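## Task

Every foam block sits above a lot number printed on the shelf edge beneath it. Any foam block whose lot number shows up two or more times anywhere in the storeroom must end up on the desk, fully supported with nothing overhanging the desk edge. All remaining foam blocks must stay on the shelves they started on. The robot must not topple or finish leaning.

## Robot and tools

ROBOT. A TidyBot++: a wheeled base 0.54 m long, 0.50 m wide, 0.38 m tall, driven by four powered casters, carrying a single seven-joint Kinova arm with a Robotiq two-finger gripper. The shoulder sits 0.12 m ahead of the base centre, 0.68 m up. Links: upper arm 0.42 m, forearm 0.31 m, hand 0.31 m. Cameras: base_camera (fixed on the base, looking ahead) and wrist_camera (looks along the hand). The arm begins folded, hand pointing down, hand reaching up to 0.08 m beyond the base front.

FRAMES. Base frame: origin on the floor beneath the base centre, x ahead, y to the left, z up, metres. hand_pose is reported in it: the point between the finger pads; the hand's own z axis runs out along the fingers, and the fingers close along its y axis. Odometry frame = base frame at scene start; base_odometry counts wheel rotation only, so slip appears as travel and drift of a few cm and degrees builds up. Heading in rad, left positive, -3.142 to 3.142. base_tilt is in degrees, positive when leaning forward or right.

move. One call, one action; every key is optional.
- base: a dict of relative offsets measured along the base axes at the moment the command begins. translate_m (m, forward +, -2 to 2), strafe_m (m, left +, -2 to 2), rotate_rad (rad, counter-clockwise from above +, -6.3 to 6.3). The base runs straight to the resulting point.
- joints: absolute targets by name. joint_1_rad (any angle; whole-arm yaw, positive = clockwise from above, opposite to heading), joint_2_rad (-2.249 to 2.249, shoulder, 0 = upper arm vertical, + leans forward), joint_3_rad (any angle), joint_4_rad (-2.579 to 2.579, elbow; with joint_3 at 3.14, negative bends forward), joint_5_rad (any angle), joint_6_rad (-2.099 to 2.099, wrist; negative bends hand forward in the reference posture), joint_7_rad (any angle; hand-down, + is counter-clockwise from above; at 1.57 fingers open left/right), gripper_pos (0 open to 1 closed; pad gap about 85 x (1 - gripper_pos) mm). Unbounded joints go the short way; for big turns send steps below half a revolution. Tolerances: ±0.039 for joints 1-4, ±0.095 for 5-7, ±0.03 gripper.
- target: one list of seven numbers, an absolute hand pose in the base frame: x, y, z in metres then quaternion qw, qx, qy, qz. Alongside target, joints may contain only gripper_pos.
- speeds: per-action caps: translate_m and strafe_m 0.05 to 0.5 m/s (give only one when both are used), rotate_rad 0.1 to 1.57 rad/s.
- cameras: list from base_camera, wrist_camera, all; [] for no images, omitted for all.
- blocking: true/omitted returns once everything stops; false returns within about 0.5 s while motion continues. A later move overrides only the parts it names.
A move without an action just reports state and images. Unknown keys make a call invalid; out-of-range values get it refused.

wait(seconds 0 to 10, cameras): lets time pass with no new command. stop(cameras): brakes all running motions. zoom_image(camera, region [x0, y0, x1, y1] in pixels, top-left origin, at most 504 x 504): closer look at that camera's newest image, useful for reading lot numbers. read_manual(section "licences"): licence text only. finished_scene(scene): ends the current scene, given its integer number; irreversible.

RESULTS. "move" reads done or the worst status. base_status, joint_status, hand_status: done, moving, off_target (came to rest elsewhere, may still push), stopped, not_followed (arm targets withheld, e.g. "joint command not followed" with "cause:" for self-collision, or "pose unreachable"), contact_stop, time_out (unreachable poses wander up to 10 s). A stop you did not order, a refusal or a torque_fault cancels the remaining moves in that reply. hand_target is where the hand would be with joints on target; hand_pose may be 1-2 cm off. motor_effort gives percent of max torque, peak in brackets. Motor temperatures list one value per joint; MOTOR HOT appears at 60 °C, and at 75 °C an OVER-TEMPERATURE FAULT lets the arm sag (limit_stop_at_motor_heat) for 30-60 s. "ARM HIT" flags a hard self or base collision. on_its_own lists uncommanded behaviour.

TIPS. After a target reports done the hand is usually within 3 cm; to fix it, shift the next target by (wanted - hand_pose). To keep a loaded hand in place, resend hand_target, not hand_pose. Loads make the arm sag; never command a joint to its current reading while holding something. A closed grip reports off_target when an object is held, done when empty. Hand pointing down reaches at most about 0.94 m high, and only near the base. Poses low and close in front, pointing forward, behave badly and may drive the arm into the base; nothing prevents arm-base contact. A blocked arm or base keeps pushing.

AVOID. Dropping or releasing moving objects, slamming, hard pushes, big forces or twists on the gripper, squeezing hard on something still supported, and torque faults (joints 1-4 limit 104.5 N m, 5-7 limit 51.3 N m). Never drive or turn the base while the arm is caught on something above about 0.6 m; pushing or pulling sideways on a raised hand, or reaching far out from the folded pose, can tip the robot. Pulling the arm back or reversing away rights a slight lean. Something may occasionally nudge loose objects.

Each tool is called after "Call:" as a command line: name --argument value for each argument, lists and objects as JSON in quotes; but a table of rows of numbers goes row by row, as --pt "numbers of a row", without its own name.

## Session

Call:
move --joints '{"joint_1_rad":0,"joint_2_rad":-0.9,"joint_3_rad":3.14,"joint_4_rad":-2.4,"joint_5_rad":0.03,"joint_6_rad":-0.2,"joint_7_rad":1.6}'

Call:
move --base '{"rotate_rad":1.25}'

Call:
move --base '{"rotate_rad":1.25}'

Call:
move --base '{"rotate_rad":1.25}'

Call:
move --base '{"rotate_rad":1.25}'

Scene clock: 2.17 s.
Motor temperatures (°C): [38 35 30 37 40 37 42]
move: done
base_odometry: x=+0.000 y=+0.000 heading=+0.000
base_tilt: forward=-0.4 right=+0.6
base_status: not commanded
joint_positions: joint_1_rad=-0.020 joint_2_rad=-0.884 joint_3_rad=+3.123 joint_4_rad=-2.413 joint_5_rad=-0.004 joint_6_rad=-0.258 joint_7_rad=+1.592 gripper_pos=+0.000
joint_status: all done
motor_effort: joint_1_rad=-1(2) joint_2_rad=+6(8) joint_3_rad=+1(2) joint_4_rad=+22(23) joint_5_rad=+0(2) joint_6_rad=+9(9) joint_7_rad=+0(1)
hand_pose: x=+0.4113 y=+0.0138 z=+0.8947 quat_wxyz=(+0.000, +0.779, +0.023, +0.627) (m; base frame)
hand_target: x=+0.4117 y=+0.0001 z=+0.9255 quat_wxyz=(+0.022, +0.751, +0.021, +0.660) (m; base frame)
hand_status: not commanded
pictures: base_camera, wrist_camera
Images, in order (width x height): base_camera 644x364, wrist_camera 644x476.

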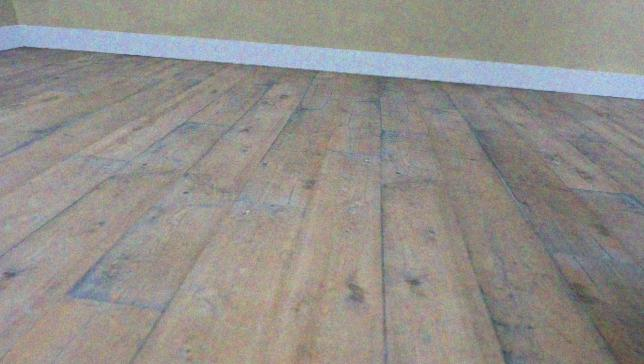

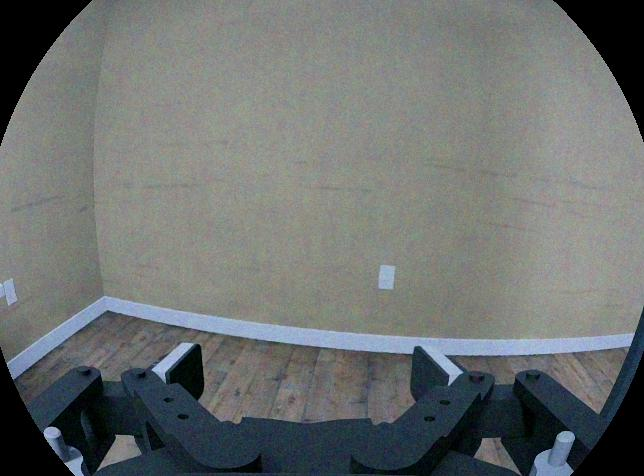

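Scene clock: 4.23 s.
Motor temperatures (°C): [38 35 30 37 40 37 42]
move: done
base_odometry: x=+0.000 y=+0.000 heading=+1.249
base_tilt: forward=-0.3 right=+0.6
base_status: done
joint_positions: joint_1_rad=-0.016 joint_2_rad=-0.884 joint_3_rad=+3.127 joint_4_rad=-2.413 joint_5_rad=-0.004 joint_6_rad=-0.256 joint_7_rad=+1.592 gripper_pos=+0.000
joint_status: not commanded
motor_effort: joint_1_rad=+0(1) joint_2_rad=+6(7) joint_3_rad=+1(2) joint_4_rad=+22(23) joint_5_rad=+1(1) joint_6_rad=+8(9) joint_7_rad=-1(1)
hand_pose: x=+0.4115 y=+0.0116 z=+0.8955 quat_wxyz=(+0.001, +0.778, +0.020, +0.628) (m; base frame)
hand_target: x=+0.4117 y=+0.0001 z=+0.9255 quat_wxyz=(+0.022, +0.751, +0.021, +0.660) (m; base frame)
hand_status: not commanded
pictures: base_camera, wrist_camera
Images, in order (width x height): base_camera 644x364, wrist_camera 644x476.

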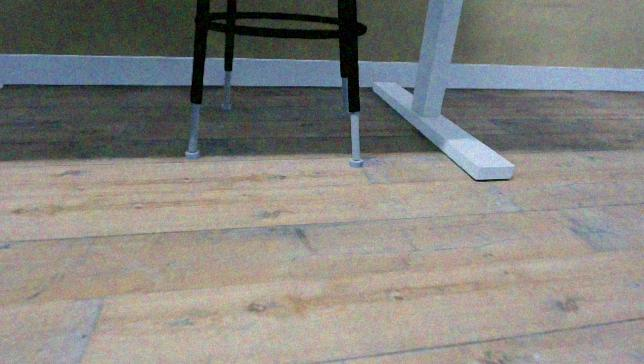

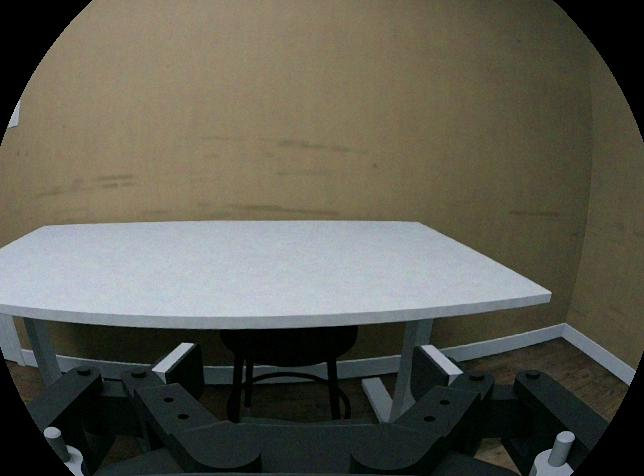

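Scene clock: 6.30 s.
Motor temperatures (°C): [38 35 30 37 40 37 42]
move: done
base_odometry: x=+0.000 y=+0.000 heading=+2.498
base_tilt: forward=-0.4 right=+0.6
base_status: done
joint_positions: joint_1_rad=-0.015 joint_2_rad=-0.884 joint_3_rad=+3.128 joint_4_rad=-2.413 joint_5_rad=-0.004 joint_6_rad=-0.255 joint_7_rad=+1.592 gripper_pos=+0.000
joint_status: not commanded
motor_effort: joint_1_rad=+0(1) joint_2_rad=+6(7) joint_3_rad=+1(2) joint_4_rad=+23(23) joint_5_rad=+1(1) joint_6_rad=+8(9) joint_7_rad=+0(1)
hand_pose: x=+0.4116 y=+0.0108 z=+0.8957 quat_wxyz=(+0.002, +0.778, +0.019, +0.628) (m; base frame)
hand_target: x=+0.4117 y=+0.0001 z=+0.9255 quat_wxyz=(+0.022, +0.751, +0.021, +0.660) (m; base frame)
hand_status: not commanded
pictures: base_camera, wrist_camera
Images, in order (width x height): base_camera 644x364, wrist_camera 644x476.

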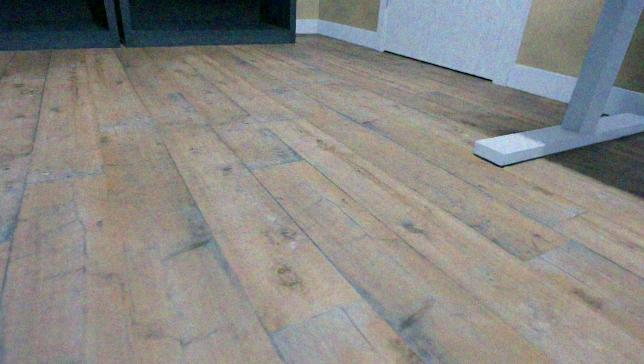

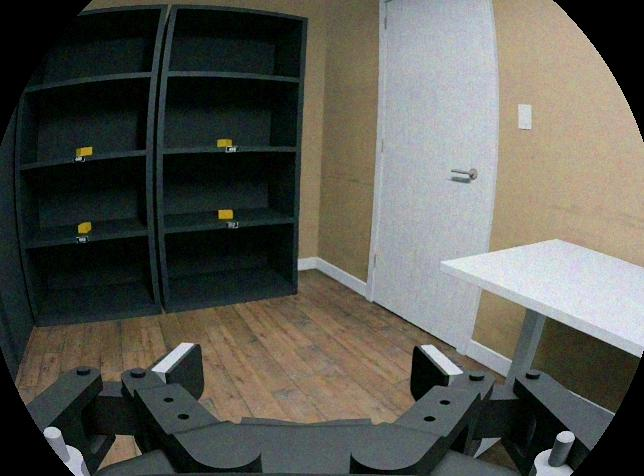

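Scene clock: 8.37 s.
Motor temperatures (°C): [38 35 30 37 40 37 42]
move: done
base_odometry: x=+0.000 y=+0.000 heading=-2.536
base_tilt: forward=-0.4 right=+0.6
base_status: done
joint_positions: joint_1_rad=-0.014 joint_2_rad=-0.884 joint_3_rad=+3.129 joint_4_rad=-2.413 joint_5_rad=-0.004 joint_6_rad=-0.255 joint_7_rad=+1.592 gripper_pos=+0.000
joint_status: not commanded
motor_effort: joint_1_rad=+0(1) joint_2_rad=+6(7) joint_3_rad=+1(2) joint_4_rad=+23(23) joint_5_rad=+1(1) joint_6_rad=+8(9) joint_7_rad=+0(1)
hand_pose: x=+0.4116 y=+0.0103 z=+0.8958 quat_wxyz=(+0.002, +0.778, +0.019, +0.628) (m; base frame)
hand_target: x=+0.4117 y=+0.0001 z=+0.9255 quat_wxyz=(+0.022, +0.751, +0.021, +0.660) (m; base frame)
hand_status: not commanded
pictures: base_camera, wrist_camera
Images, in order (width x height): base_camera 644x364, wrist_camera 644x476.

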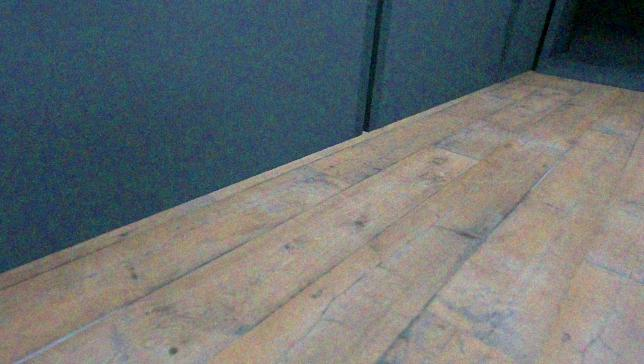

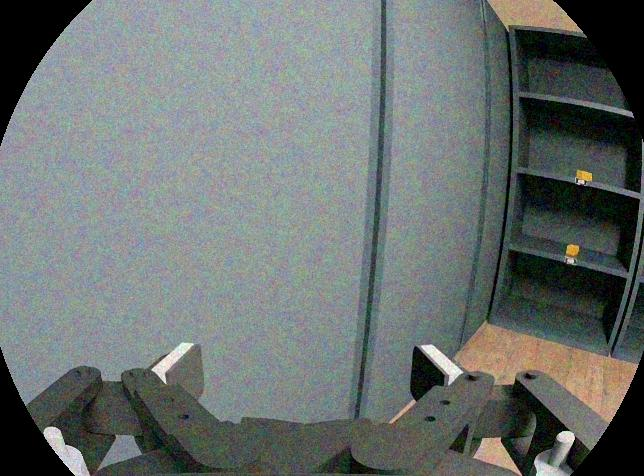

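Scene clock: 10.43 s.
Motor temperatures (°C): [38 35 30 37 40 37 42]
move: done
base_odometry: x=+0.000 y=+0.000 heading=-1.286
base_tilt: forward=-0.4 right=+0.6
base_status: done
joint_positions: joint_1_rad=-0.014 joint_2_rad=-0.884 joint_3_rad=+3.129 joint_4_rad=-2.413 joint_5_rad=-0.004 joint_6_rad=-0.255 joint_7_rad=+1.592 gripper_pos=+0.000
joint_status: not commanded
motor_effort: joint_1_rad=+0(1) joint_2_rad=+7(7) joint_3_rad=+1(2) joint_4_rad=+23(23) joint_5_rad=+1(1) joint_6_rad=+8(9) joint_7_rad=+0(1)
hand_pose: x=+0.4117 y=+0.0101 z=+0.8958 quat_wxyz=(+0.002, +0.778, +0.018, +0.628) (m; base frame)
hand_target: x=+0.4117 y=+0.0001 z=+0.9255 quat_wxyz=(+0.022, +0.751, +0.021, +0.660) (m; base frame)
hand_status: not commanded
pictures: base_camera, wrist_camera
Images, in order (width x height): base_camera 644x364, wrist_camera 644x476.

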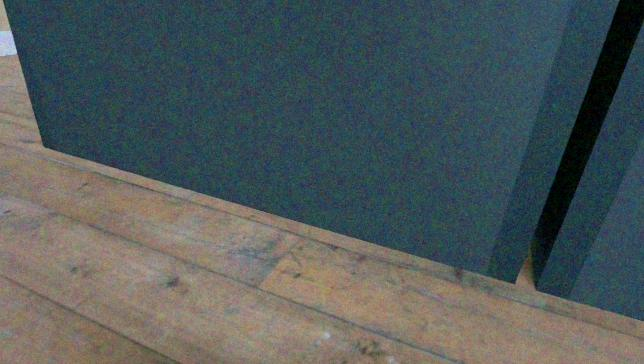

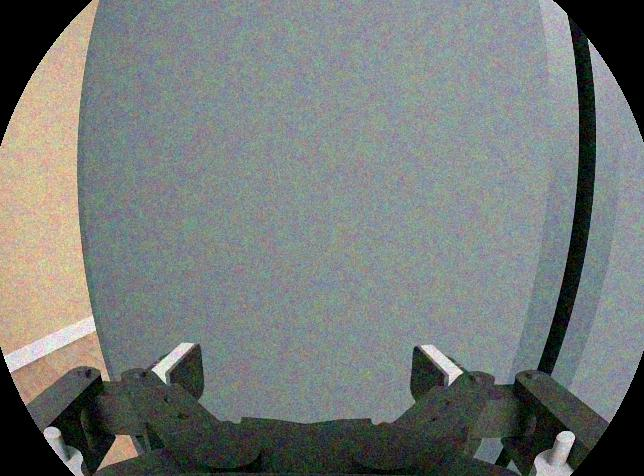

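Call:
move --base '{"rotate_rad":-2.29}'

Call:
move --base '{"translate_m":1.15,"strafe_m":0.5}'

Call:
zoom_image --camera "wrist_camera" --region '[80, 100, 400, 340]'

Scene clock: 13.60 s.
Motor temperatures (°C): [37 35 30 37 40 37 42]
move: done
base_odometry: x=+0.000 y=+0.000 heading=+2.708
base_tilt: forward=-0.3 right=+0.6
base_status: done
joint_positions: joint_1_rad=-0.013 joint_2_rad=-0.884 joint_3_rad=+3.129 joint_4_rad=-2.413 joint_5_rad=-0.004 joint_6_rad=-0.254 joint_7_rad=+1.592 gripper_pos=+0.000
joint_status: not commanded
motor_effort: joint_1_rad=-1(1) joint_2_rad=+6(7) joint_3_rad=+1(2) joint_4_rad=+22(23) joint_5_rad=+1(1) joint_6_rad=+9(9) joint_7_rad=+0(1)
hand_pose: x=+0.4117 y=+0.0098 z=+0.8960 quat_wxyz=(+0.002, +0.778, +0.018, +0.628) (m; base frame)
hand_target: x=+0.4117 y=+0.0001 z=+0.9255 quat_wxyz=(+0.022, +0.751, +0.021, +0.660) (m; base frame)
hand_status: not commanded
pictures: base_camera, wrist_camera
Images, in order (width x height): base_camera 644x364, wrist_camera 644x476.

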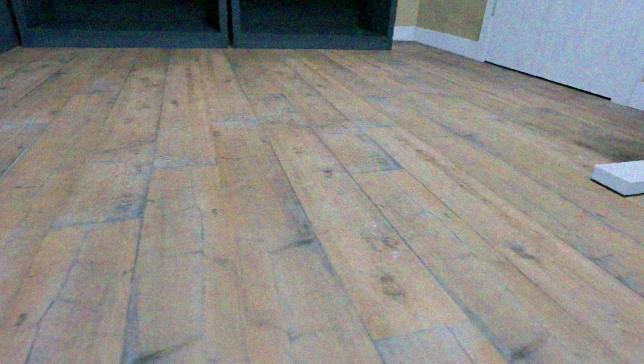

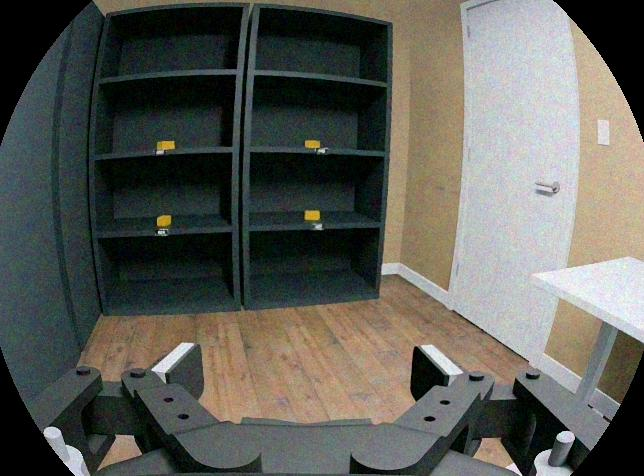

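Scene clock: 17.47 s.
Motor temperatures (°C): [37 35 30 37 40 37 42]
move: done
base_odometry: x=-1.254 y=+0.030 heading=+2.707
base_tilt: forward=-0.3 right=+0.6
base_status: done
joint_positions: joint_1_rad=-0.013 joint_2_rad=-0.888 joint_3_rad=+3.129 joint_4_rad=-2.413 joint_5_rad=-0.004 joint_6_rad=-0.253 joint_7_rad=+1.592 gripper_pos=+0.000
joint_status: not commanded
motor_effort: joint_1_rad=-1(1) joint_2_rad=+6(9) joint_3_rad=+1(2) joint_4_rad=+23(23) joint_5_rad=+1(1) joint_6_rad=+9(9) joint_7_rad=+0(1)
hand_pose: x=+0.4110 y=+0.0098 z=+0.8974 quat_wxyz=(+0.002, +0.776, +0.018, +0.630) (m; base frame)
hand_target: x=+0.4117 y=+0.0001 z=+0.9255 quat_wxyz=(+0.022, +0.751, +0.021, +0.660) (m; base frame)
hand_status: not commanded
pictures: base_camera, wrist_camera
Images, in order (width x height): base_camera 644x364, wrist_camera 644x476.

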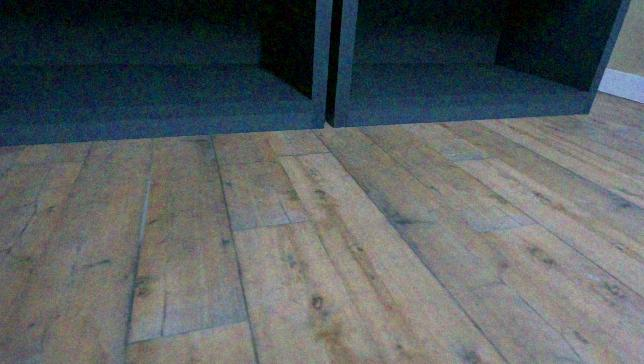

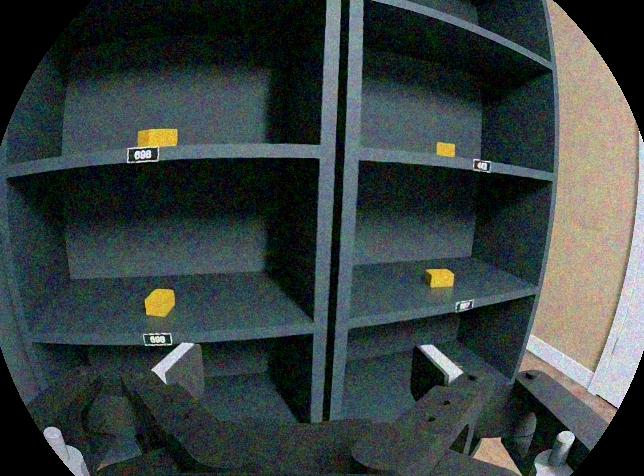

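Scaled by 1.575.

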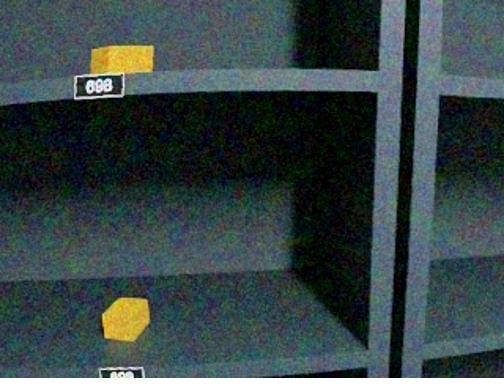

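Call:
zoom_image --camera "wrist_camera" --region '[450, 150, 510, 185]'

Call:
zoom_image --camera "wrist_camera" --region '[435, 290, 495, 325]'

Call:
zoom_image --camera "wrist_camera" --region '[120, 320, 180, 355]'

Call:
zoom_image --camera "wrist_camera" --region '[115, 140, 175, 175]'

Scaled by 8.400.

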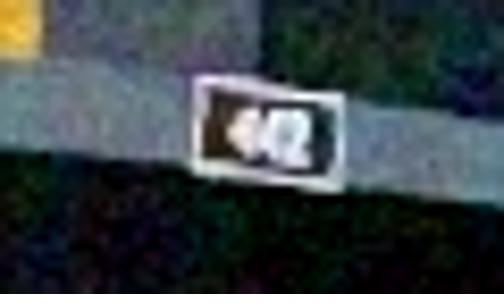

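Scaled by 8.400.

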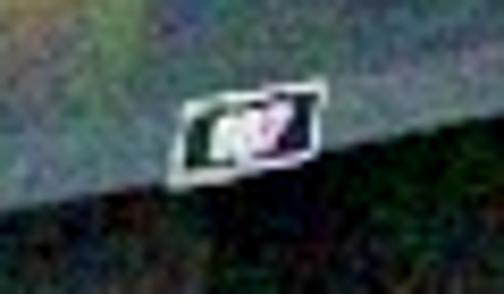

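Scaled by 8.400.

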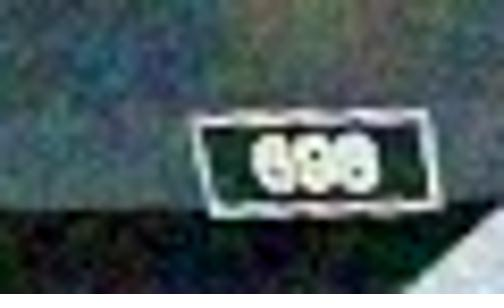

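Scaled by 8.400.

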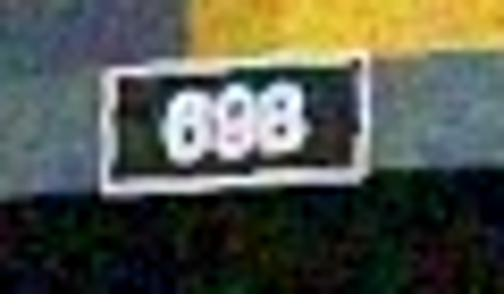

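Call:
move --base '{"strafe_m":-0.5,"translate_m":0.1,"rotate_rad":0.05}' --cameras '["wrist_camera"]'

Call:
zoom_image --camera "wrist_camera" --region '[300, 140, 460, 340]'

Call:
move --base '{"strafe_m":0.9}' --cameras '["wrist_camera"]'

Call:
zoom_image --camera "wrist_camera" --region '[200, 120, 420, 380]'

Scene clock: 20.37 s.
Motor temperatures (°C): [37 35 30 37 40 37 42]
move: done
base_odometry: x=-1.134 y=+0.526 heading=+2.758
base_tilt: forward=-0.3 right=+0.6
base_status: done
joint_positions: joint_1_rad=-0.012 joint_2_rad=-0.888 joint_3_rad=+3.133 joint_4_rad=-2.413 joint_5_rad=-0.004 joint_6_rad=-0.253 joint_7_rad=+1.592 gripper_pos=+0.000
joint_status: not commanded
motor_effort: joint_1_rad=-1(2) joint_2_rad=+6(7) joint_3_rad=+1(2) joint_4_rad=+22(23) joint_5_rad=+1(1) joint_6_rad=+9(9) joint_7_rad=+0(1)
hand_pose: x=+0.4111 y=+0.0080 z=+0.8978 quat_wxyz=(+0.002, +0.776, +0.015, +0.630) (m; base frame)
hand_target: x=+0.4117 y=+0.0001 z=+0.9255 quat_wxyz=(+0.022, +0.751, +0.021, +0.660) (m; base frame)
hand_status: not commanded
pictures: wrist_camera
Images, in order (width x height): wrist_camera 644x476.

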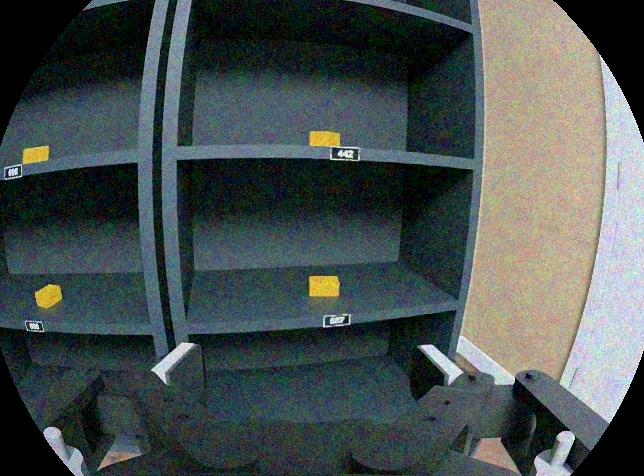

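Scaled by 2.520.

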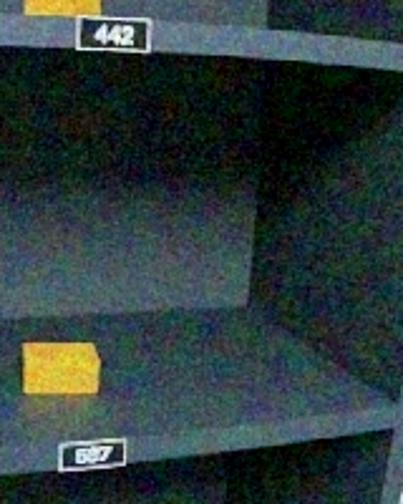

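Scene clock: 25.93 s.
Motor temperatures (°C): [37 35 30 37 40 37 42]
move: time_out
base_odometry: x=-1.429 y=-0.204 heading=+2.772
base_tilt: forward=-0.4 right=+0.6
base_status: strafe_m time_out (by the wheels' count: +0.786 of +0.900)
joint_positions: joint_1_rad=-0.002 joint_2_rad=-0.894 joint_3_rad=+3.136 joint_4_rad=-2.408 joint_5_rad=-0.004 joint_6_rad=-0.249 joint_7_rad=+1.592 gripper_pos=+0.000
joint_status: not commanded
motor_effort: joint_1_rad=+0(9) joint_2_rad=+6(12) joint_3_rad=+1(9) joint_4_rad=+22(24) joint_5_rad=+1(2) joint_6_rad=+9(10) joint_7_rad=+0(1)
hand_pose: x=+0.4104 y=+0.0041 z=+0.9033 quat_wxyz=(+0.005, +0.772, +0.010, +0.636) (m; base frame)
hand_target: x=+0.4117 y=+0.0001 z=+0.9255 quat_wxyz=(+0.022, +0.751, +0.021, +0.660) (m; base frame)
hand_status: not commanded
pictures: wrist_camera
Images, in order (width x height): wrist_camera 644x476.

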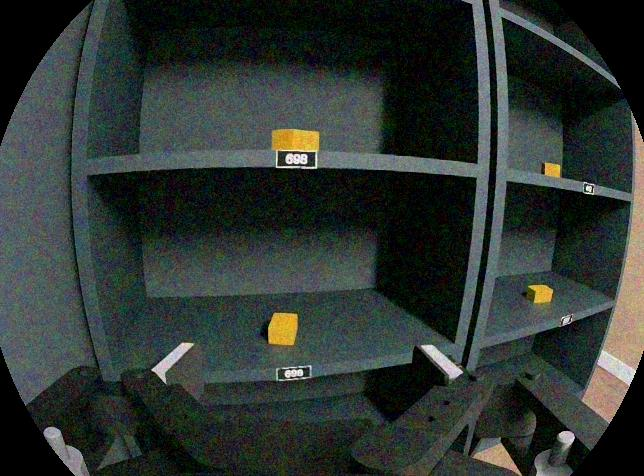

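Scaled by 1.938.

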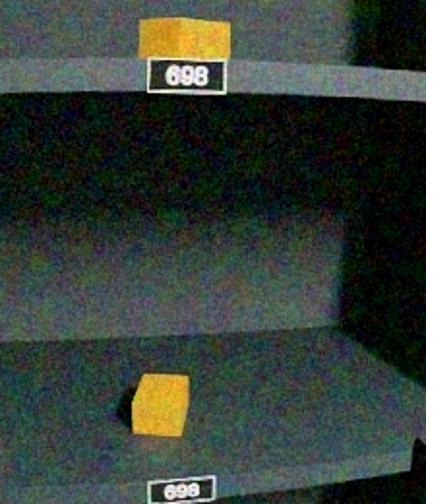

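Call:
move --base '{"strafe_m":-0.05,"rotate_rad":-0.05}' --target '[0.6,0,0.60,0,0.924,0,0.383]'

Scene clock: 28.63 s.
Motor temperatures (°C): [37 35 30 37 40 37 42]
move: done
base_odometry: x=-1.410 y=-0.157 heading=+2.721
base_tilt: forward=-0.3 right=+0.6
base_status: done
joint_positions: joint_1_rad=-0.002 joint_2_rad=+0.221 joint_3_rad=+3.138 joint_4_rad=-2.384 joint_5_rad=-0.004 joint_6_rad=+0.194 joint_7_rad=+1.592 gripper_pos=+0.000
joint_status: not commanded
motor_effort: joint_1_rad=-1(2) joint_2_rad=-20(21) joint_3_rad=+0(3) joint_4_rad=+13(23) joint_5_rad=+1(1) joint_6_rad=+6(10) joint_7_rad=+0(1)
hand_pose: x=+0.5798 y=+0.0038 z=+0.5906 quat_wxyz=(+0.002, +0.934, +0.010, +0.358) (m; base frame)
hand_target: x=+0.6000 y=+0.0000 z=+0.6000 quat_wxyz=(+0.000, +0.924, +0.000, +0.383) (m; base frame)
hand_status: done (0.023 m and 3.3 deg from the pose sent, 0.358 m and 33.9 deg at the start)
pictures: base_camera, wrist_camera
Images, in order (width x height): base_camera 644x364, wrist_camera 644x476.

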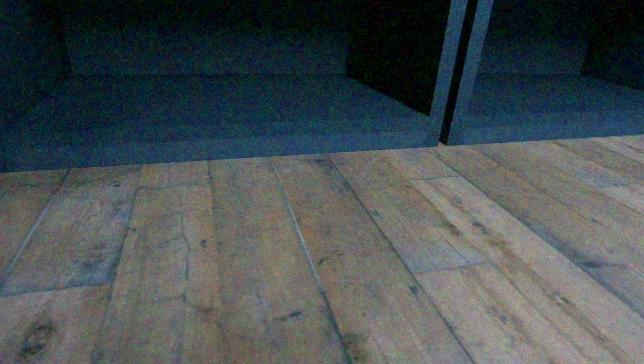

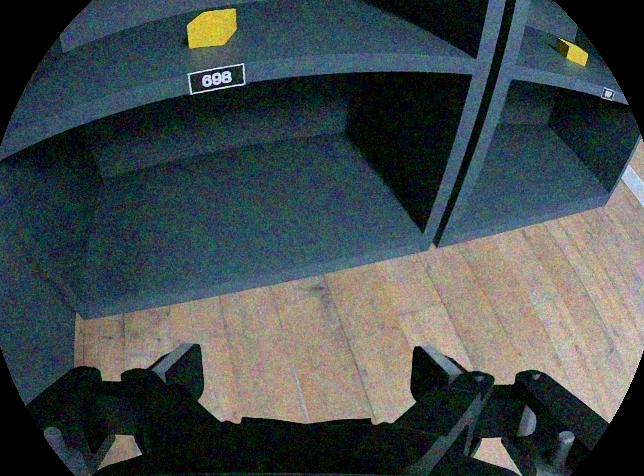

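Call:
move --base '{"rotate_rad":0.1,"strafe_m":0.06,"translate_m":0.2}'

Scene clock: 30.43 s.
Motor temperatures (°C): [37 35 30 37 40 37 42]
move: done
base_odometry: x=-1.618 y=-0.130 heading=+2.822
base_tilt: forward=-0.3 right=+0.6
base_status: done
joint_positions: joint_1_rad=+0.001 joint_2_rad=+0.226 joint_3_rad=+3.138 joint_4_rad=-2.375 joint_5_rad=-0.004 joint_6_rad=+0.201 joint_7_rad=+1.592 gripper_pos=+0.000
joint_status: not commanded
motor_effort: joint_1_rad=-1(3) joint_2_rad=-20(22) joint_3_rad=+0(2) joint_4_rad=+12(14) joint_5_rad=+1(1) joint_6_rad=+6(7) joint_7_rad=+0(1)
hand_pose: x=+0.5852 y=+0.0022 z=+0.5929 quat_wxyz=(+0.003, +0.932, +0.009, +0.362) (m; base frame)
hand_target: x=+0.6000 y=+0.0000 z=+0.6000 quat_wxyz=(+0.000, +0.924, +0.000, +0.383) (m; base frame)
hand_status: not commanded
pictures: base_camera, wrist_camera
Images, in order (width x height): base_camera 644x364, wrist_camera 644x476.

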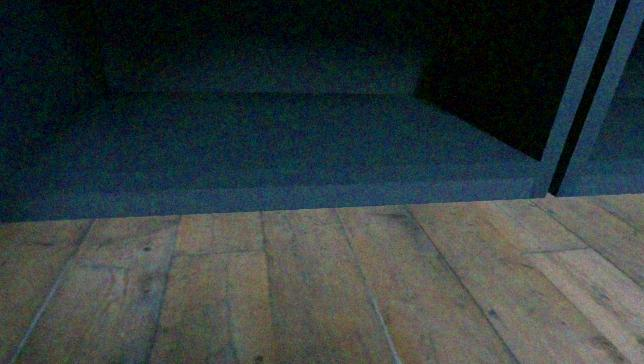

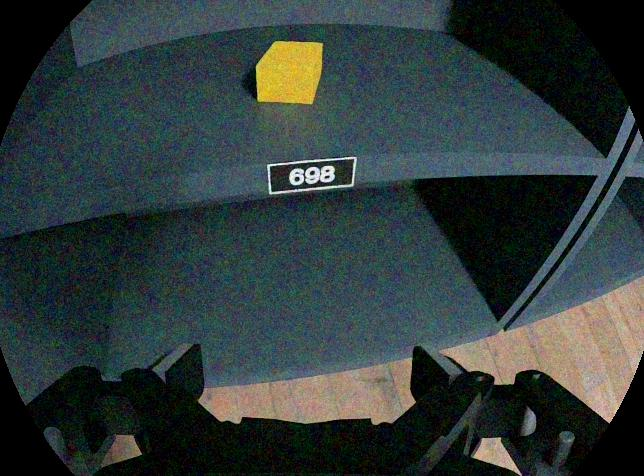

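Call:
move --base '{"strafe_m":0.03,"translate_m":0.28}' --target '[0.6,0,0.57,-0.08,0.92,0.08,0.381]' --cameras '["wrist_camera"]'

Scene clock: 32.90 s.
Motor temperatures (°C): [37 35 30 37 40 37 42]
move: done
base_odometry: x=-1.893 y=-0.071 heading=+2.823
base_tilt: forward=-0.3 right=+0.6
base_status: done
joint_positions: joint_1_rad=+0.618 joint_2_rad=+0.392 joint_3_rad=+2.652 joint_4_rad=-2.365 joint_5_rad=+0.492 joint_6_rad=+0.284 joint_7_rad=+1.428 gripper_pos=+0.000
joint_status: not commanded
motor_effort: joint_1_rad=-1(1) joint_2_rad=-21(23) joint_3_rad=-3(4) joint_4_rad=+10(14) joint_5_rad=+1(1) joint_6_rad=+6(7) joint_7_rad=+0(1)
hand_pose: x=+0.5861 y=-0.0082 z=+0.5623 quat_wxyz=(-0.062, +0.929, +0.072, +0.358) (m; base frame)
hand_target: x=+0.6000 y=+0.0000 z=+0.5700 quat_wxyz=(-0.080, +0.918, +0.080, +0.380) (m; base frame)
hand_status: done (0.018 m and 3.6 deg from the pose sent, 0.027 m and 12.8 deg at the start)
pictures: wrist_camera
Images, in order (width x height): wrist_camera 644x476.

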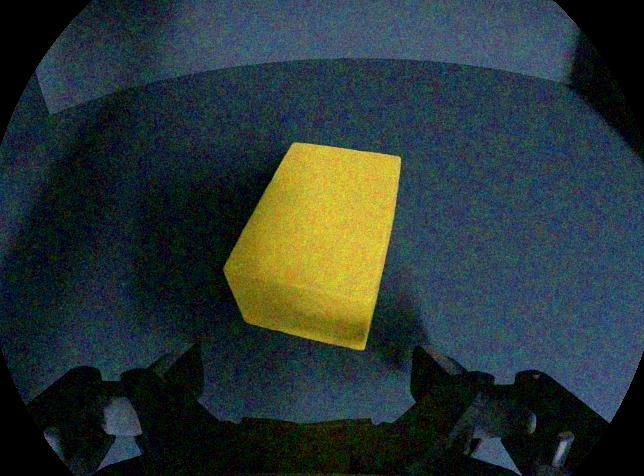

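Call:
move --target '[0.6,0.0,0.552,0.08,0.92,-0.08,0.381]' --cameras '["wrist_camera"]'

Scene clock: 37.90 s.
Motor temperatures (°C): [37 35 30 37 40 37 42]
move: done
base_odometry: x=-1.893 y=-0.071 heading=+2.823
base_tilt: forward=-0.3 right=+0.6
base_status: not commanded
joint_positions: joint_1_rad=-0.530 joint_2_rad=+0.410 joint_3_rad=+3.535 joint_4_rad=-2.370 joint_5_rad=-0.447 joint_6_rad=+0.363 joint_7_rad=+1.673 gripper_pos=+0.000
joint_status: not commanded
motor_effort: joint_1_rad=-1(2) joint_2_rad=-22(24) joint_3_rad=+3(4) joint_4_rad=+10(11) joint_5_rad=+1(1) joint_6_rad=+6(7) joint_7_rad=+0(1)
hand_pose: x=+0.6067 y=+0.0157 z=+0.5574 quat_wxyz=(+0.054, +0.922, -0.071, +0.377) (m; base frame)
hand_target: x=+0.6000 y=+0.0000 z=+0.5520 quat_wxyz=(+0.080, +0.918, -0.080, +0.380) (m; base frame)
hand_status: done (0.018 m and 3.2 deg from the pose sent, 0.019 m and 24.0 deg at the start)
pictures: wrist_camera
Images, in order (width x height): wrist_camera 644x476.

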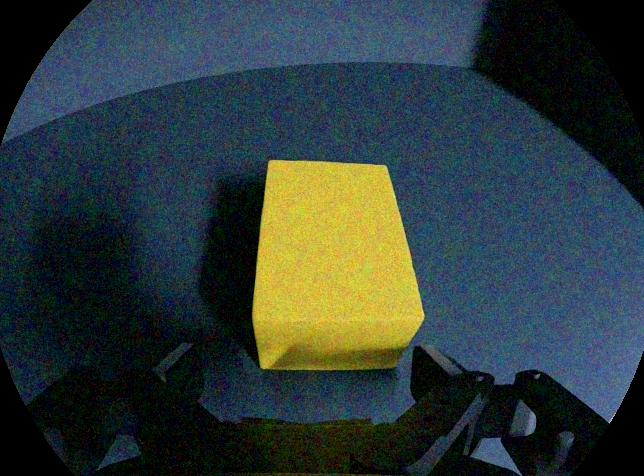

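Call:
move --base '{"strafe_m":-0.013}' --cameras '[]'

Call:
move --base '{"translate_m":0.06,"strafe_m":-0.009}' --cameras '["wrist_camera"]'

Call:
move --joints '{"gripper_pos":0.6}' --cameras '["wrist_camera"]'

Scene clock: 38.77 s.
Motor temperatures (°C): [37 35 30 37 40 37 42]
move: done
base_odometry: x=-1.889 y=-0.059 heading=+2.824
base_tilt: forward=-0.3 right=+0.6
base_status: done
joint_positions: joint_1_rad=-0.536 joint_2_rad=+0.411 joint_3_rad=+3.540 joint_4_rad=-2.371 joint_5_rad=-0.449 joint_6_rad=+0.364 joint_7_rad=+1.673 gripper_pos=+0.000
joint_status: not commanded
motor_effort: joint_1_rad=-1(2) joint_2_rad=-23(23) joint_3_rad=+2(4) joint_4_rad=+10(10) joint_5_rad=+1(1) joint_6_rad=+6(7) joint_7_rad=+0(1)
hand_pose: x=+0.6062 y=+0.0154 z=+0.5572 quat_wxyz=(+0.055, +0.922, -0.071, +0.377) (m; base frame)
hand_target: x=+0.6000 y=+0.0000 z=+0.5520 quat_wxyz=(+0.080, +0.918, -0.080, +0.380) (m; base frame)
hand_status: not commanded
pictures: none
No camera images: "cameras" was empty.

Scene clock: 39.80 s.
Motor temperatures (°C): [37 35 30 37 40 37 42]
move: done
base_odometry: x=-1.943 y=-0.031 heading=+2.823
base_tilt: forward=-0.3 right=+0.6
base_status: done
joint_positions: joint_1_rad=-0.537 joint_2_rad=+0.415 joint_3_rad=+3.540 joint_4_rad=-2.377 joint_5_rad=-0.450 joint_6_rad=+0.369 joint_7_rad=+1.673 gripper_pos=+0.000
joint_status: not commanded
motor_effort: joint_1_rad=+0(2) joint_2_rad=-22(25) joint_3_rad=+3(4) joint_4_rad=+10(11) joint_5_rad=+1(1) joint_6_rad=+7(7) joint_7_rad=+0(0)
hand_pose: x=+0.6041 y=+0.0145 z=+0.5549 quat_wxyz=(+0.058, +0.923, -0.070, +0.375) (m; base frame)
hand_target: x=+0.6000 y=+0.0000 z=+0.5520 quat_wxyz=(+0.080, +0.918, -0.080, +0.380) (m; base frame)
hand_status: not commanded
pictures: wrist_camera
Images, in order (width x height): wrist_camera 644x476.

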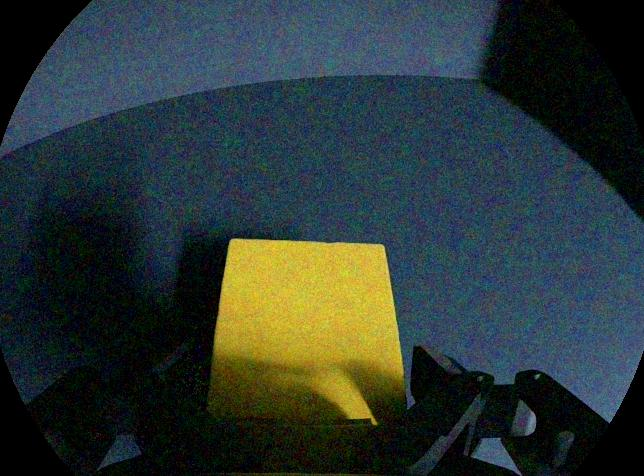

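Scene clock: 40.67 s.
Motor temperatures (°C): [37 35 30 37 40 37 42]
move: off_target
base_odometry: x=-1.943 y=-0.031 heading=+2.823
base_tilt: forward=-0.3 right=+0.6
base_status: not commanded
joint_positions: joint_1_rad=-0.537 joint_2_rad=+0.408 joint_3_rad=+3.541 joint_4_rad=-2.377 joint_5_rad=-0.450 joint_6_rad=+0.380 joint_7_rad=+1.675 gripper_pos=+0.375
joint_status: gripper_pos off_target (ended at +0.375, target +0.600)
motor_effort: joint_1_rad=-1(1) joint_2_rad=-20(23) joint_3_rad=+3(3) joint_4_rad=+9(10) joint_5_rad=+1(1) joint_6_rad=+5(6) joint_7_rad=+0(1)
hand_pose: x=+0.6071 y=+0.0142 z=+0.5602 quat_wxyz=(+0.057, +0.920, -0.070, +0.382) (m; base frame)
hand_target: x=+0.6000 y=+0.0000 z=+0.5520 quat_wxyz=(+0.080, +0.918, -0.080, +0.380) (m; base frame)
hand_status: not commanded
pictures: wrist_camera
Images, in order (width x height): wrist_camera 644x476.

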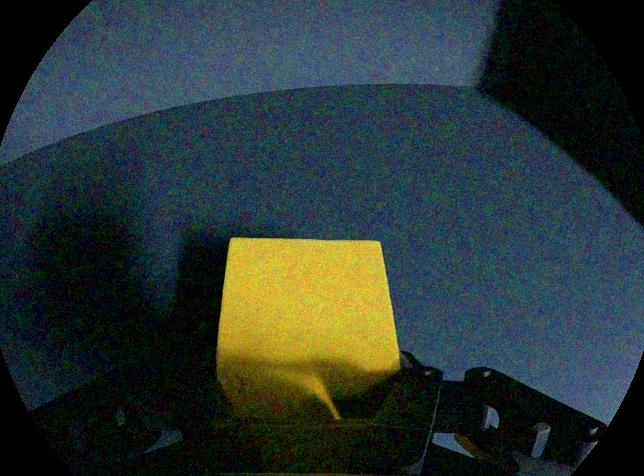

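Call:
move --target '[0.59,0,0.64,0.08,0.92,-0.08,0.381]' --cameras '[]'

Call:
move --base '{"translate_m":-0.6}' --cameras '["wrist_camera"]'

Call:
move --base '{"translate_m":-1.1,"strafe_m":-0.25,"rotate_rad":-1.57}' --target '[0.5,0,0.88,0,0.924,0,0.383]'

Scene clock: 43.20 s.
Motor temperatures (°C): [37 35 30 37 40 37 42]
move: done
base_odometry: x=-1.943 y=-0.031 heading=+2.823
base_tilt: forward=-0.3 right=+0.6
base_status: not commanded
joint_positions: joint_1_rad=-1.275 joint_2_rad=+0.314 joint_3_rad=+4.428 joint_4_rad=-2.339 joint_5_rad=-0.240 joint_6_rad=+0.065 joint_7_rad=+1.489 gripper_pos=+0.375
joint_status: not commanded
motor_effort: joint_1_rad=-1(1) joint_2_rad=-11(23) joint_3_rad=+5(5) joint_4_rad=+14(15) joint_5_rad=+1(1) joint_6_rad=+6(7) joint_7_rad=+0(1)
hand_pose: x=+0.5916 y=-0.0064 z=+0.6398 quat_wxyz=(+0.084, +0.911, -0.092, +0.392) (m; base frame)
hand_target: x=+0.5900 y=+0.0000 z=+0.6400 quat_wxyz=(+0.080, +0.918, -0.080, +0.380) (m; base frame)
hand_status: done (0.007 m and 2.1 deg from the pose sent, 0.083 m and 2.8 deg at the start)
pictures: none
No camera images: "cameras" was empty.

Scene clock: 45.77 s.
Motor temperatures (°C): [37 35 30 37 40 37 42]
move: done
base_odometry: x=-1.373 y=-0.219 heading=+2.824
base_tilt: forward=-0.4 right=+0.6
base_status: done
joint_positions: joint_1_rad=-1.279 joint_2_rad=+0.311 joint_3_rad=+4.430 joint_4_rad=-2.330 joint_5_rad=-0.238 joint_6_rad=+0.056 joint_7_rad=+1.488 gripper_pos=+0.375
joint_status: not commanded
motor_effort: joint_1_rad=-1(2) joint_2_rad=-12(14) joint_3_rad=+5(6) joint_4_rad=+14(16) joint_5_rad=+1(1) joint_6_rad=+7(8) joint_7_rad=+0(1)
hand_pose: x=+0.5938 y=-0.0045 z=+0.6421 quat_wxyz=(+0.081, +0.911, -0.091, +0.393) (m; base frame)
hand_target: x=+0.5900 y=+0.0000 z=+0.6400 quat_wxyz=(+0.080, +0.918, -0.080, +0.380) (m; base frame)
hand_status: not commanded
pictures: wrist_camera
Images, in order (width x height): wrist_camera 644x476.

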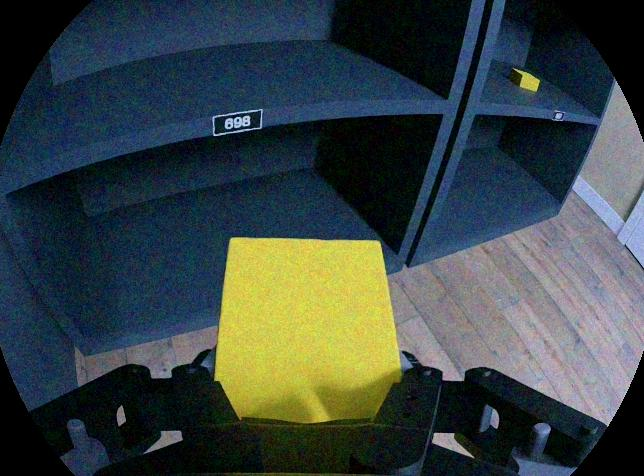

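Scene clock: 50.20 s.
Motor temperatures (°C): [37 35 30 37 40 37 42]
move: done
base_odometry: x=-0.250 y=-0.325 heading=+1.252
base_tilt: forward=-0.3 right=+0.6
base_status: done
joint_positions: joint_1_rad=-1.650 joint_2_rad=+0.634 joint_3_rad=+5.801 joint_4_rad=-1.891 joint_5_rad=-0.885 joint_6_rad=-1.354 joint_7_rad=+2.517 gripper_pos=+0.375
joint_status: not commanded
motor_effort: joint_1_rad=+0(5) joint_2_rad=-8(15) joint_3_rad=+7(14) joint_4_rad=+18(20) joint_5_rad=-4(5) joint_6_rad=+4(7) joint_7_rad=+0(1)
hand_pose: x=+0.4935 y=-0.0227 z=+0.8671 quat_wxyz=(+0.020, +0.930, -0.030, +0.367) (m; base frame)
hand_target: x=+0.5000 y=+0.0000 z=+0.8800 quat_wxyz=(+0.000, +0.924, +0.000, +0.383) (m; base frame)
hand_status: done (0.027 m and 4.5 deg from the pose sent, 0.256 m and 14.1 deg at the start)
pictures: base_camera, wrist_camera
Images, in order (width x height): base_camera 644x364, wrist_camera 644x476.

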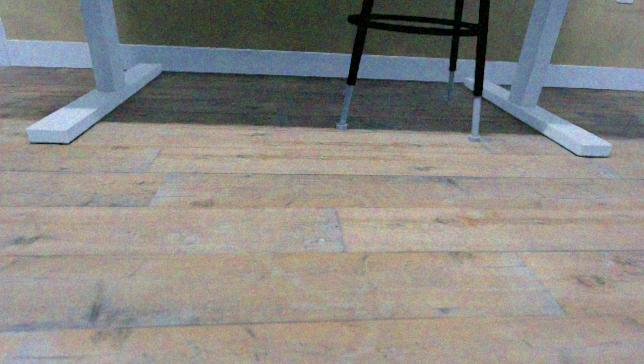

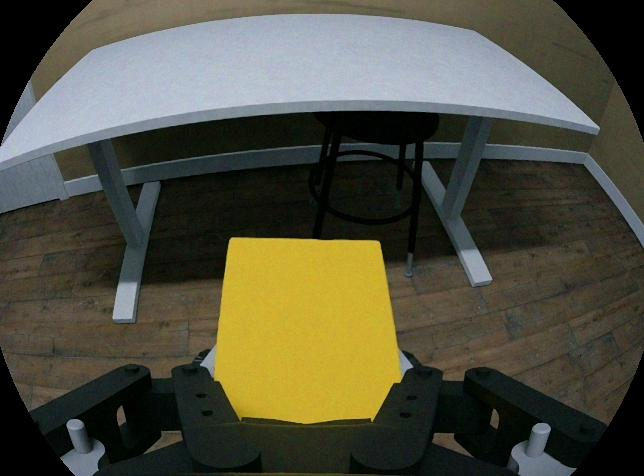

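Call:
move --base '{"translate_m":0.55,"strafe_m":0.1}' --cameras '["wrist_camera"]'

Call:
move --target '[0.62,0,0.78,0,0.924,0,0.383]' --cameras '["wrist_camera"]'

Call:
move --target '[0.62,0,0.745,0,0.924,0,0.383]' --cameras '["wrist_camera"]'

Scene clock: 52.93 s.
Motor temperatures (°C): [37 35 30 37 40 37 42]
move: done
base_odometry: x=-0.173 y=+0.229 heading=+1.252
base_tilt: forward=-0.3 right=+0.6
base_status: done
joint_positions: joint_1_rad=-1.650 joint_2_rad=+0.634 joint_3_rad=+5.802 joint_4_rad=-1.890 joint_5_rad=-0.885 joint_6_rad=-1.354 joint_7_rad=+2.517 gripper_pos=+0.375
joint_status: not commanded
motor_effort: joint_1_rad=-1(1) joint_2_rad=-8(9) joint_3_rad=+7(8) joint_4_rad=+18(19) joint_5_rad=-4(5) joint_6_rad=+4(5) joint_7_rad=+0(1)
hand_pose: x=+0.4934 y=-0.0230 z=+0.8678 quat_wxyz=(+0.020, +0.929, -0.030, +0.367) (m; base frame)
hand_target: x=+0.5000 y=+0.0000 z=+0.8800 quat_wxyz=(+0.000, +0.924, +0.000, +0.383) (m; base frame)
hand_status: not commanded
pictures: wrist_camera
Images, in order (width x height): wrist_camera 644x476.

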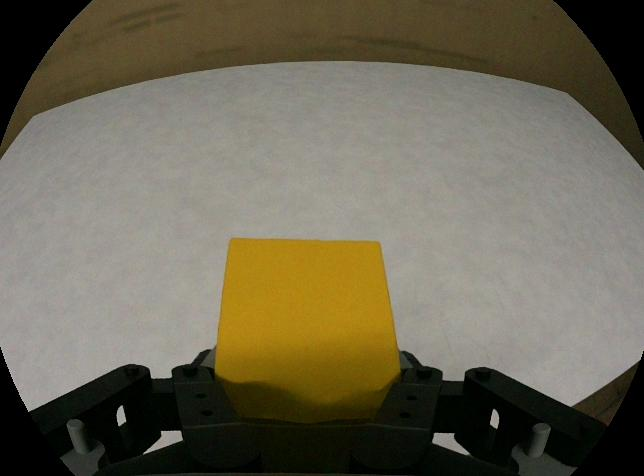

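Scene clock: 56.53 s.
Motor temperatures (°C): [37 35 30 37 40 37 42]
move: done
base_odometry: x=-0.173 y=+0.228 heading=+1.256
base_tilt: forward=-0.3 right=+0.6
base_status: not commanded
joint_positions: joint_1_rad=-0.032 joint_2_rad=-0.031 joint_3_rad=+3.173 joint_4_rad=-1.913 joint_5_rad=-0.077 joint_6_rad=-0.511 joint_7_rad=+1.624 gripper_pos=+0.380
joint_status: not commanded
motor_effort: joint_1_rad=-1(10) joint_2_rad=-18(28) joint_3_rad=+0(14) joint_4_rad=+20(21) joint_5_rad=+1(7) joint_6_rad=+6(31) joint_7_rad=+0(1)
hand_pose: x=+0.6176 y=+0.0132 z=+0.7784 quat_wxyz=(-0.021, +0.930, +0.000, +0.366) (m; base frame)
hand_target: x=+0.6200 y=+0.0000 z=+0.7800 quat_wxyz=(+0.000, +0.924, +0.000, +0.383) (m; base frame)
hand_status: done (0.014 m and 3.2 deg from the pose sent, 0.156 m and 4.5 deg at the start)
pictures: wrist_camera
Images, in order (width x height): wrist_camera 644x476.

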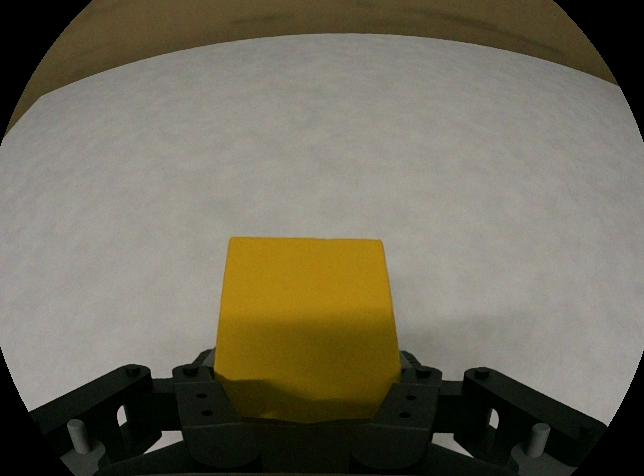

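Scene clock: 57.73 s.
Motor temperatures (°C): [37 35 30 37 40 37 42]
move: done
base_odometry: x=-0.173 y=+0.228 heading=+1.256
base_tilt: forward=-0.3 right=+0.6
base_status: not commanded
joint_positions: joint_1_rad=-0.030 joint_2_rad=-0.021 joint_3_rad=+3.173 joint_4_rad=-2.004 joint_5_rad=-0.077 joint_6_rad=-0.388 joint_7_rad=+1.624 gripper_pos=+0.380
joint_status: not commanded
motor_effort: joint_1_rad=+0(1) joint_2_rad=-18(20) joint_3_rad=+0(0) joint_4_rad=+20(21) joint_5_rad=+0(1) joint_6_rad=+7(7) joint_7_rad=+0(1)
hand_pose: x=+0.6156 y=+0.0097 z=+0.7536 quat_wxyz=(-0.017, +0.926, -0.004, +0.376) (m; base frame)
hand_target: x=+0.6200 y=+0.0000 z=+0.7450 quat_wxyz=(+0.000, +0.924, +0.000, +0.383) (m; base frame)
hand_status: done (0.014 m and 2.2 deg from the pose sent, 0.036 m and 3.2 deg at the start)
pictures: wrist_camera
Images, in order (width x height): wrist_camera 644x476.

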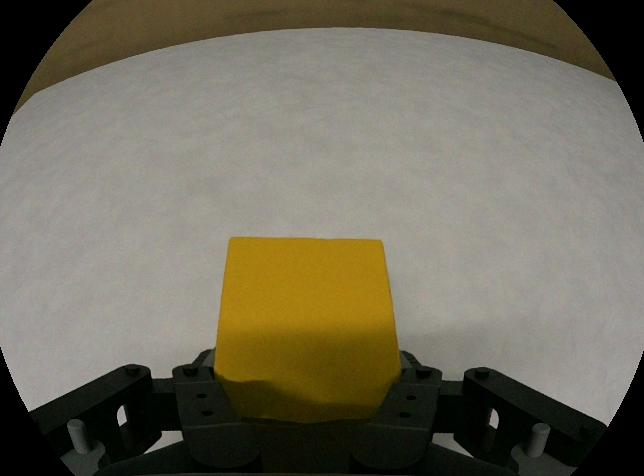

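Call:
move --target '[0.62,0,0.733,0,0.924,0,0.383]' --cameras '[]'

Call:
move --joints '{"gripper_pos":0}' --cameras '["wrist_camera"]'

Call:
move --base '{"translate_m":-0.55}' --cameras '["wrist_camera"]'

Scene clock: 58.53 s.
Motor temperatures (°C): [37 35 30 37 40 37 42]
move: done
base_odometry: x=-0.173 y=+0.228 heading=+1.256
base_tilt: forward=-0.3 right=+0.6
base_status: not commanded
joint_positions: joint_1_rad=-0.029 joint_2_rad=-0.015 joint_3_rad=+3.171 joint_4_rad=-2.029 joint_5_rad=-0.077 joint_6_rad=-0.340 joint_7_rad=+1.624 gripper_pos=+0.380
joint_status: not commanded
motor_effort: joint_1_rad=-1(1) joint_2_rad=-16(19) joint_3_rad=+0(1) joint_4_rad=+19(20) joint_5_rad=+0(1) joint_6_rad=+7(7) joint_7_rad=+0(0)
hand_pose: x=+0.6179 y=+0.0089 z=+0.7486 quat_wxyz=(-0.016, +0.923, -0.005, +0.384) (m; base frame)
hand_target: x=+0.6200 y=+0.0000 z=+0.7330 quat_wxyz=(+0.000, +0.924, +0.000, +0.383) (m; base frame)
hand_status: done (0.018 m and 1.9 deg from the pose sent, 0.023 m and 2.2 deg at the start)
pictures: none
No camera images: "cameras" was empty.

Scene clock: 59.40 s.
Motor temperatures (°C): [37 35 30 37 40 37 42]
move: done
base_odometry: x=-0.173 y=+0.228 heading=+1.256
base_tilt: forward=-0.3 right=+0.6
base_status: not commanded
joint_positions: joint_1_rad=-0.028 joint_2_rad=-0.010 joint_3_rad=+3.171 joint_4_rad=-2.029 joint_5_rad=-0.077 joint_6_rad=-0.339 joint_7_rad=+1.624 gripper_pos=+0.000
joint_status: all done
motor_effort: joint_1_rad=+0(1) joint_2_rad=-18(19) joint_3_rad=+0(1) joint_4_rad=+19(20) joint_5_rad=+0(1) joint_6_rad=+7(7) joint_7_rad=+0(1)
hand_pose: x=+0.6183 y=+0.0088 z=+0.7460 quat_wxyz=(-0.016, +0.924, -0.005, +0.382) (m; base frame)
hand_target: x=+0.6200 y=+0.0000 z=+0.7330 quat_wxyz=(+0.000, +0.924, +0.000, +0.383) (m; base frame)
hand_status: not commanded
pictures: wrist_camera
Images, in order (width x height): wrist_camera 644x476.

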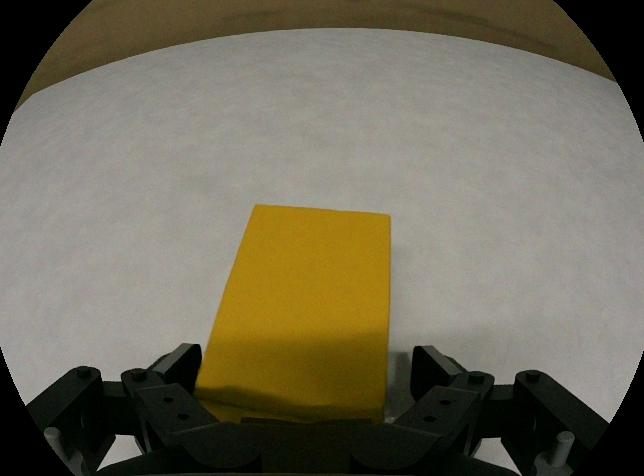

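Scene clock: 61.87 s.
Motor temperatures (°C): [37 35 30 37 40 37 42]
move: done
base_odometry: x=-0.344 y=-0.295 heading=+1.255
base_tilt: forward=-0.3 right=+0.6
base_status: done
joint_positions: joint_1_rad=-0.026 joint_2_rad=-0.005 joint_3_rad=+3.169 joint_4_rad=-2.032 joint_5_rad=-0.077 joint_6_rad=-0.338 joint_7_rad=+1.624 gripper_pos=+0.000
joint_status: not commanded
motor_effort: joint_1_rad=-1(1) joint_2_rad=-19(22) joint_3_rad=+0(1) joint_4_rad=+19(21) joint_5_rad=+1(1) joint_6_rad=+7(7) joint_7_rad=-1(1)
hand_pose: x=+0.6177 y=+0.0084 z=+0.7421 quat_wxyz=(-0.015, +0.925, -0.005, +0.379) (m; base frame)
hand_target: x=+0.6200 y=+0.0000 z=+0.7330 quat_wxyz=(+0.000, +0.924, +0.000, +0.383) (m; base frame)
hand_status: not commanded
pictures: wrist_camera
Images, in order (width x height): wrist_camera 644x476.

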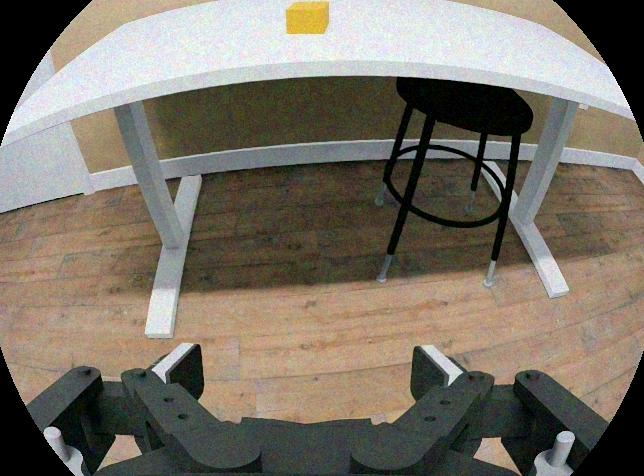

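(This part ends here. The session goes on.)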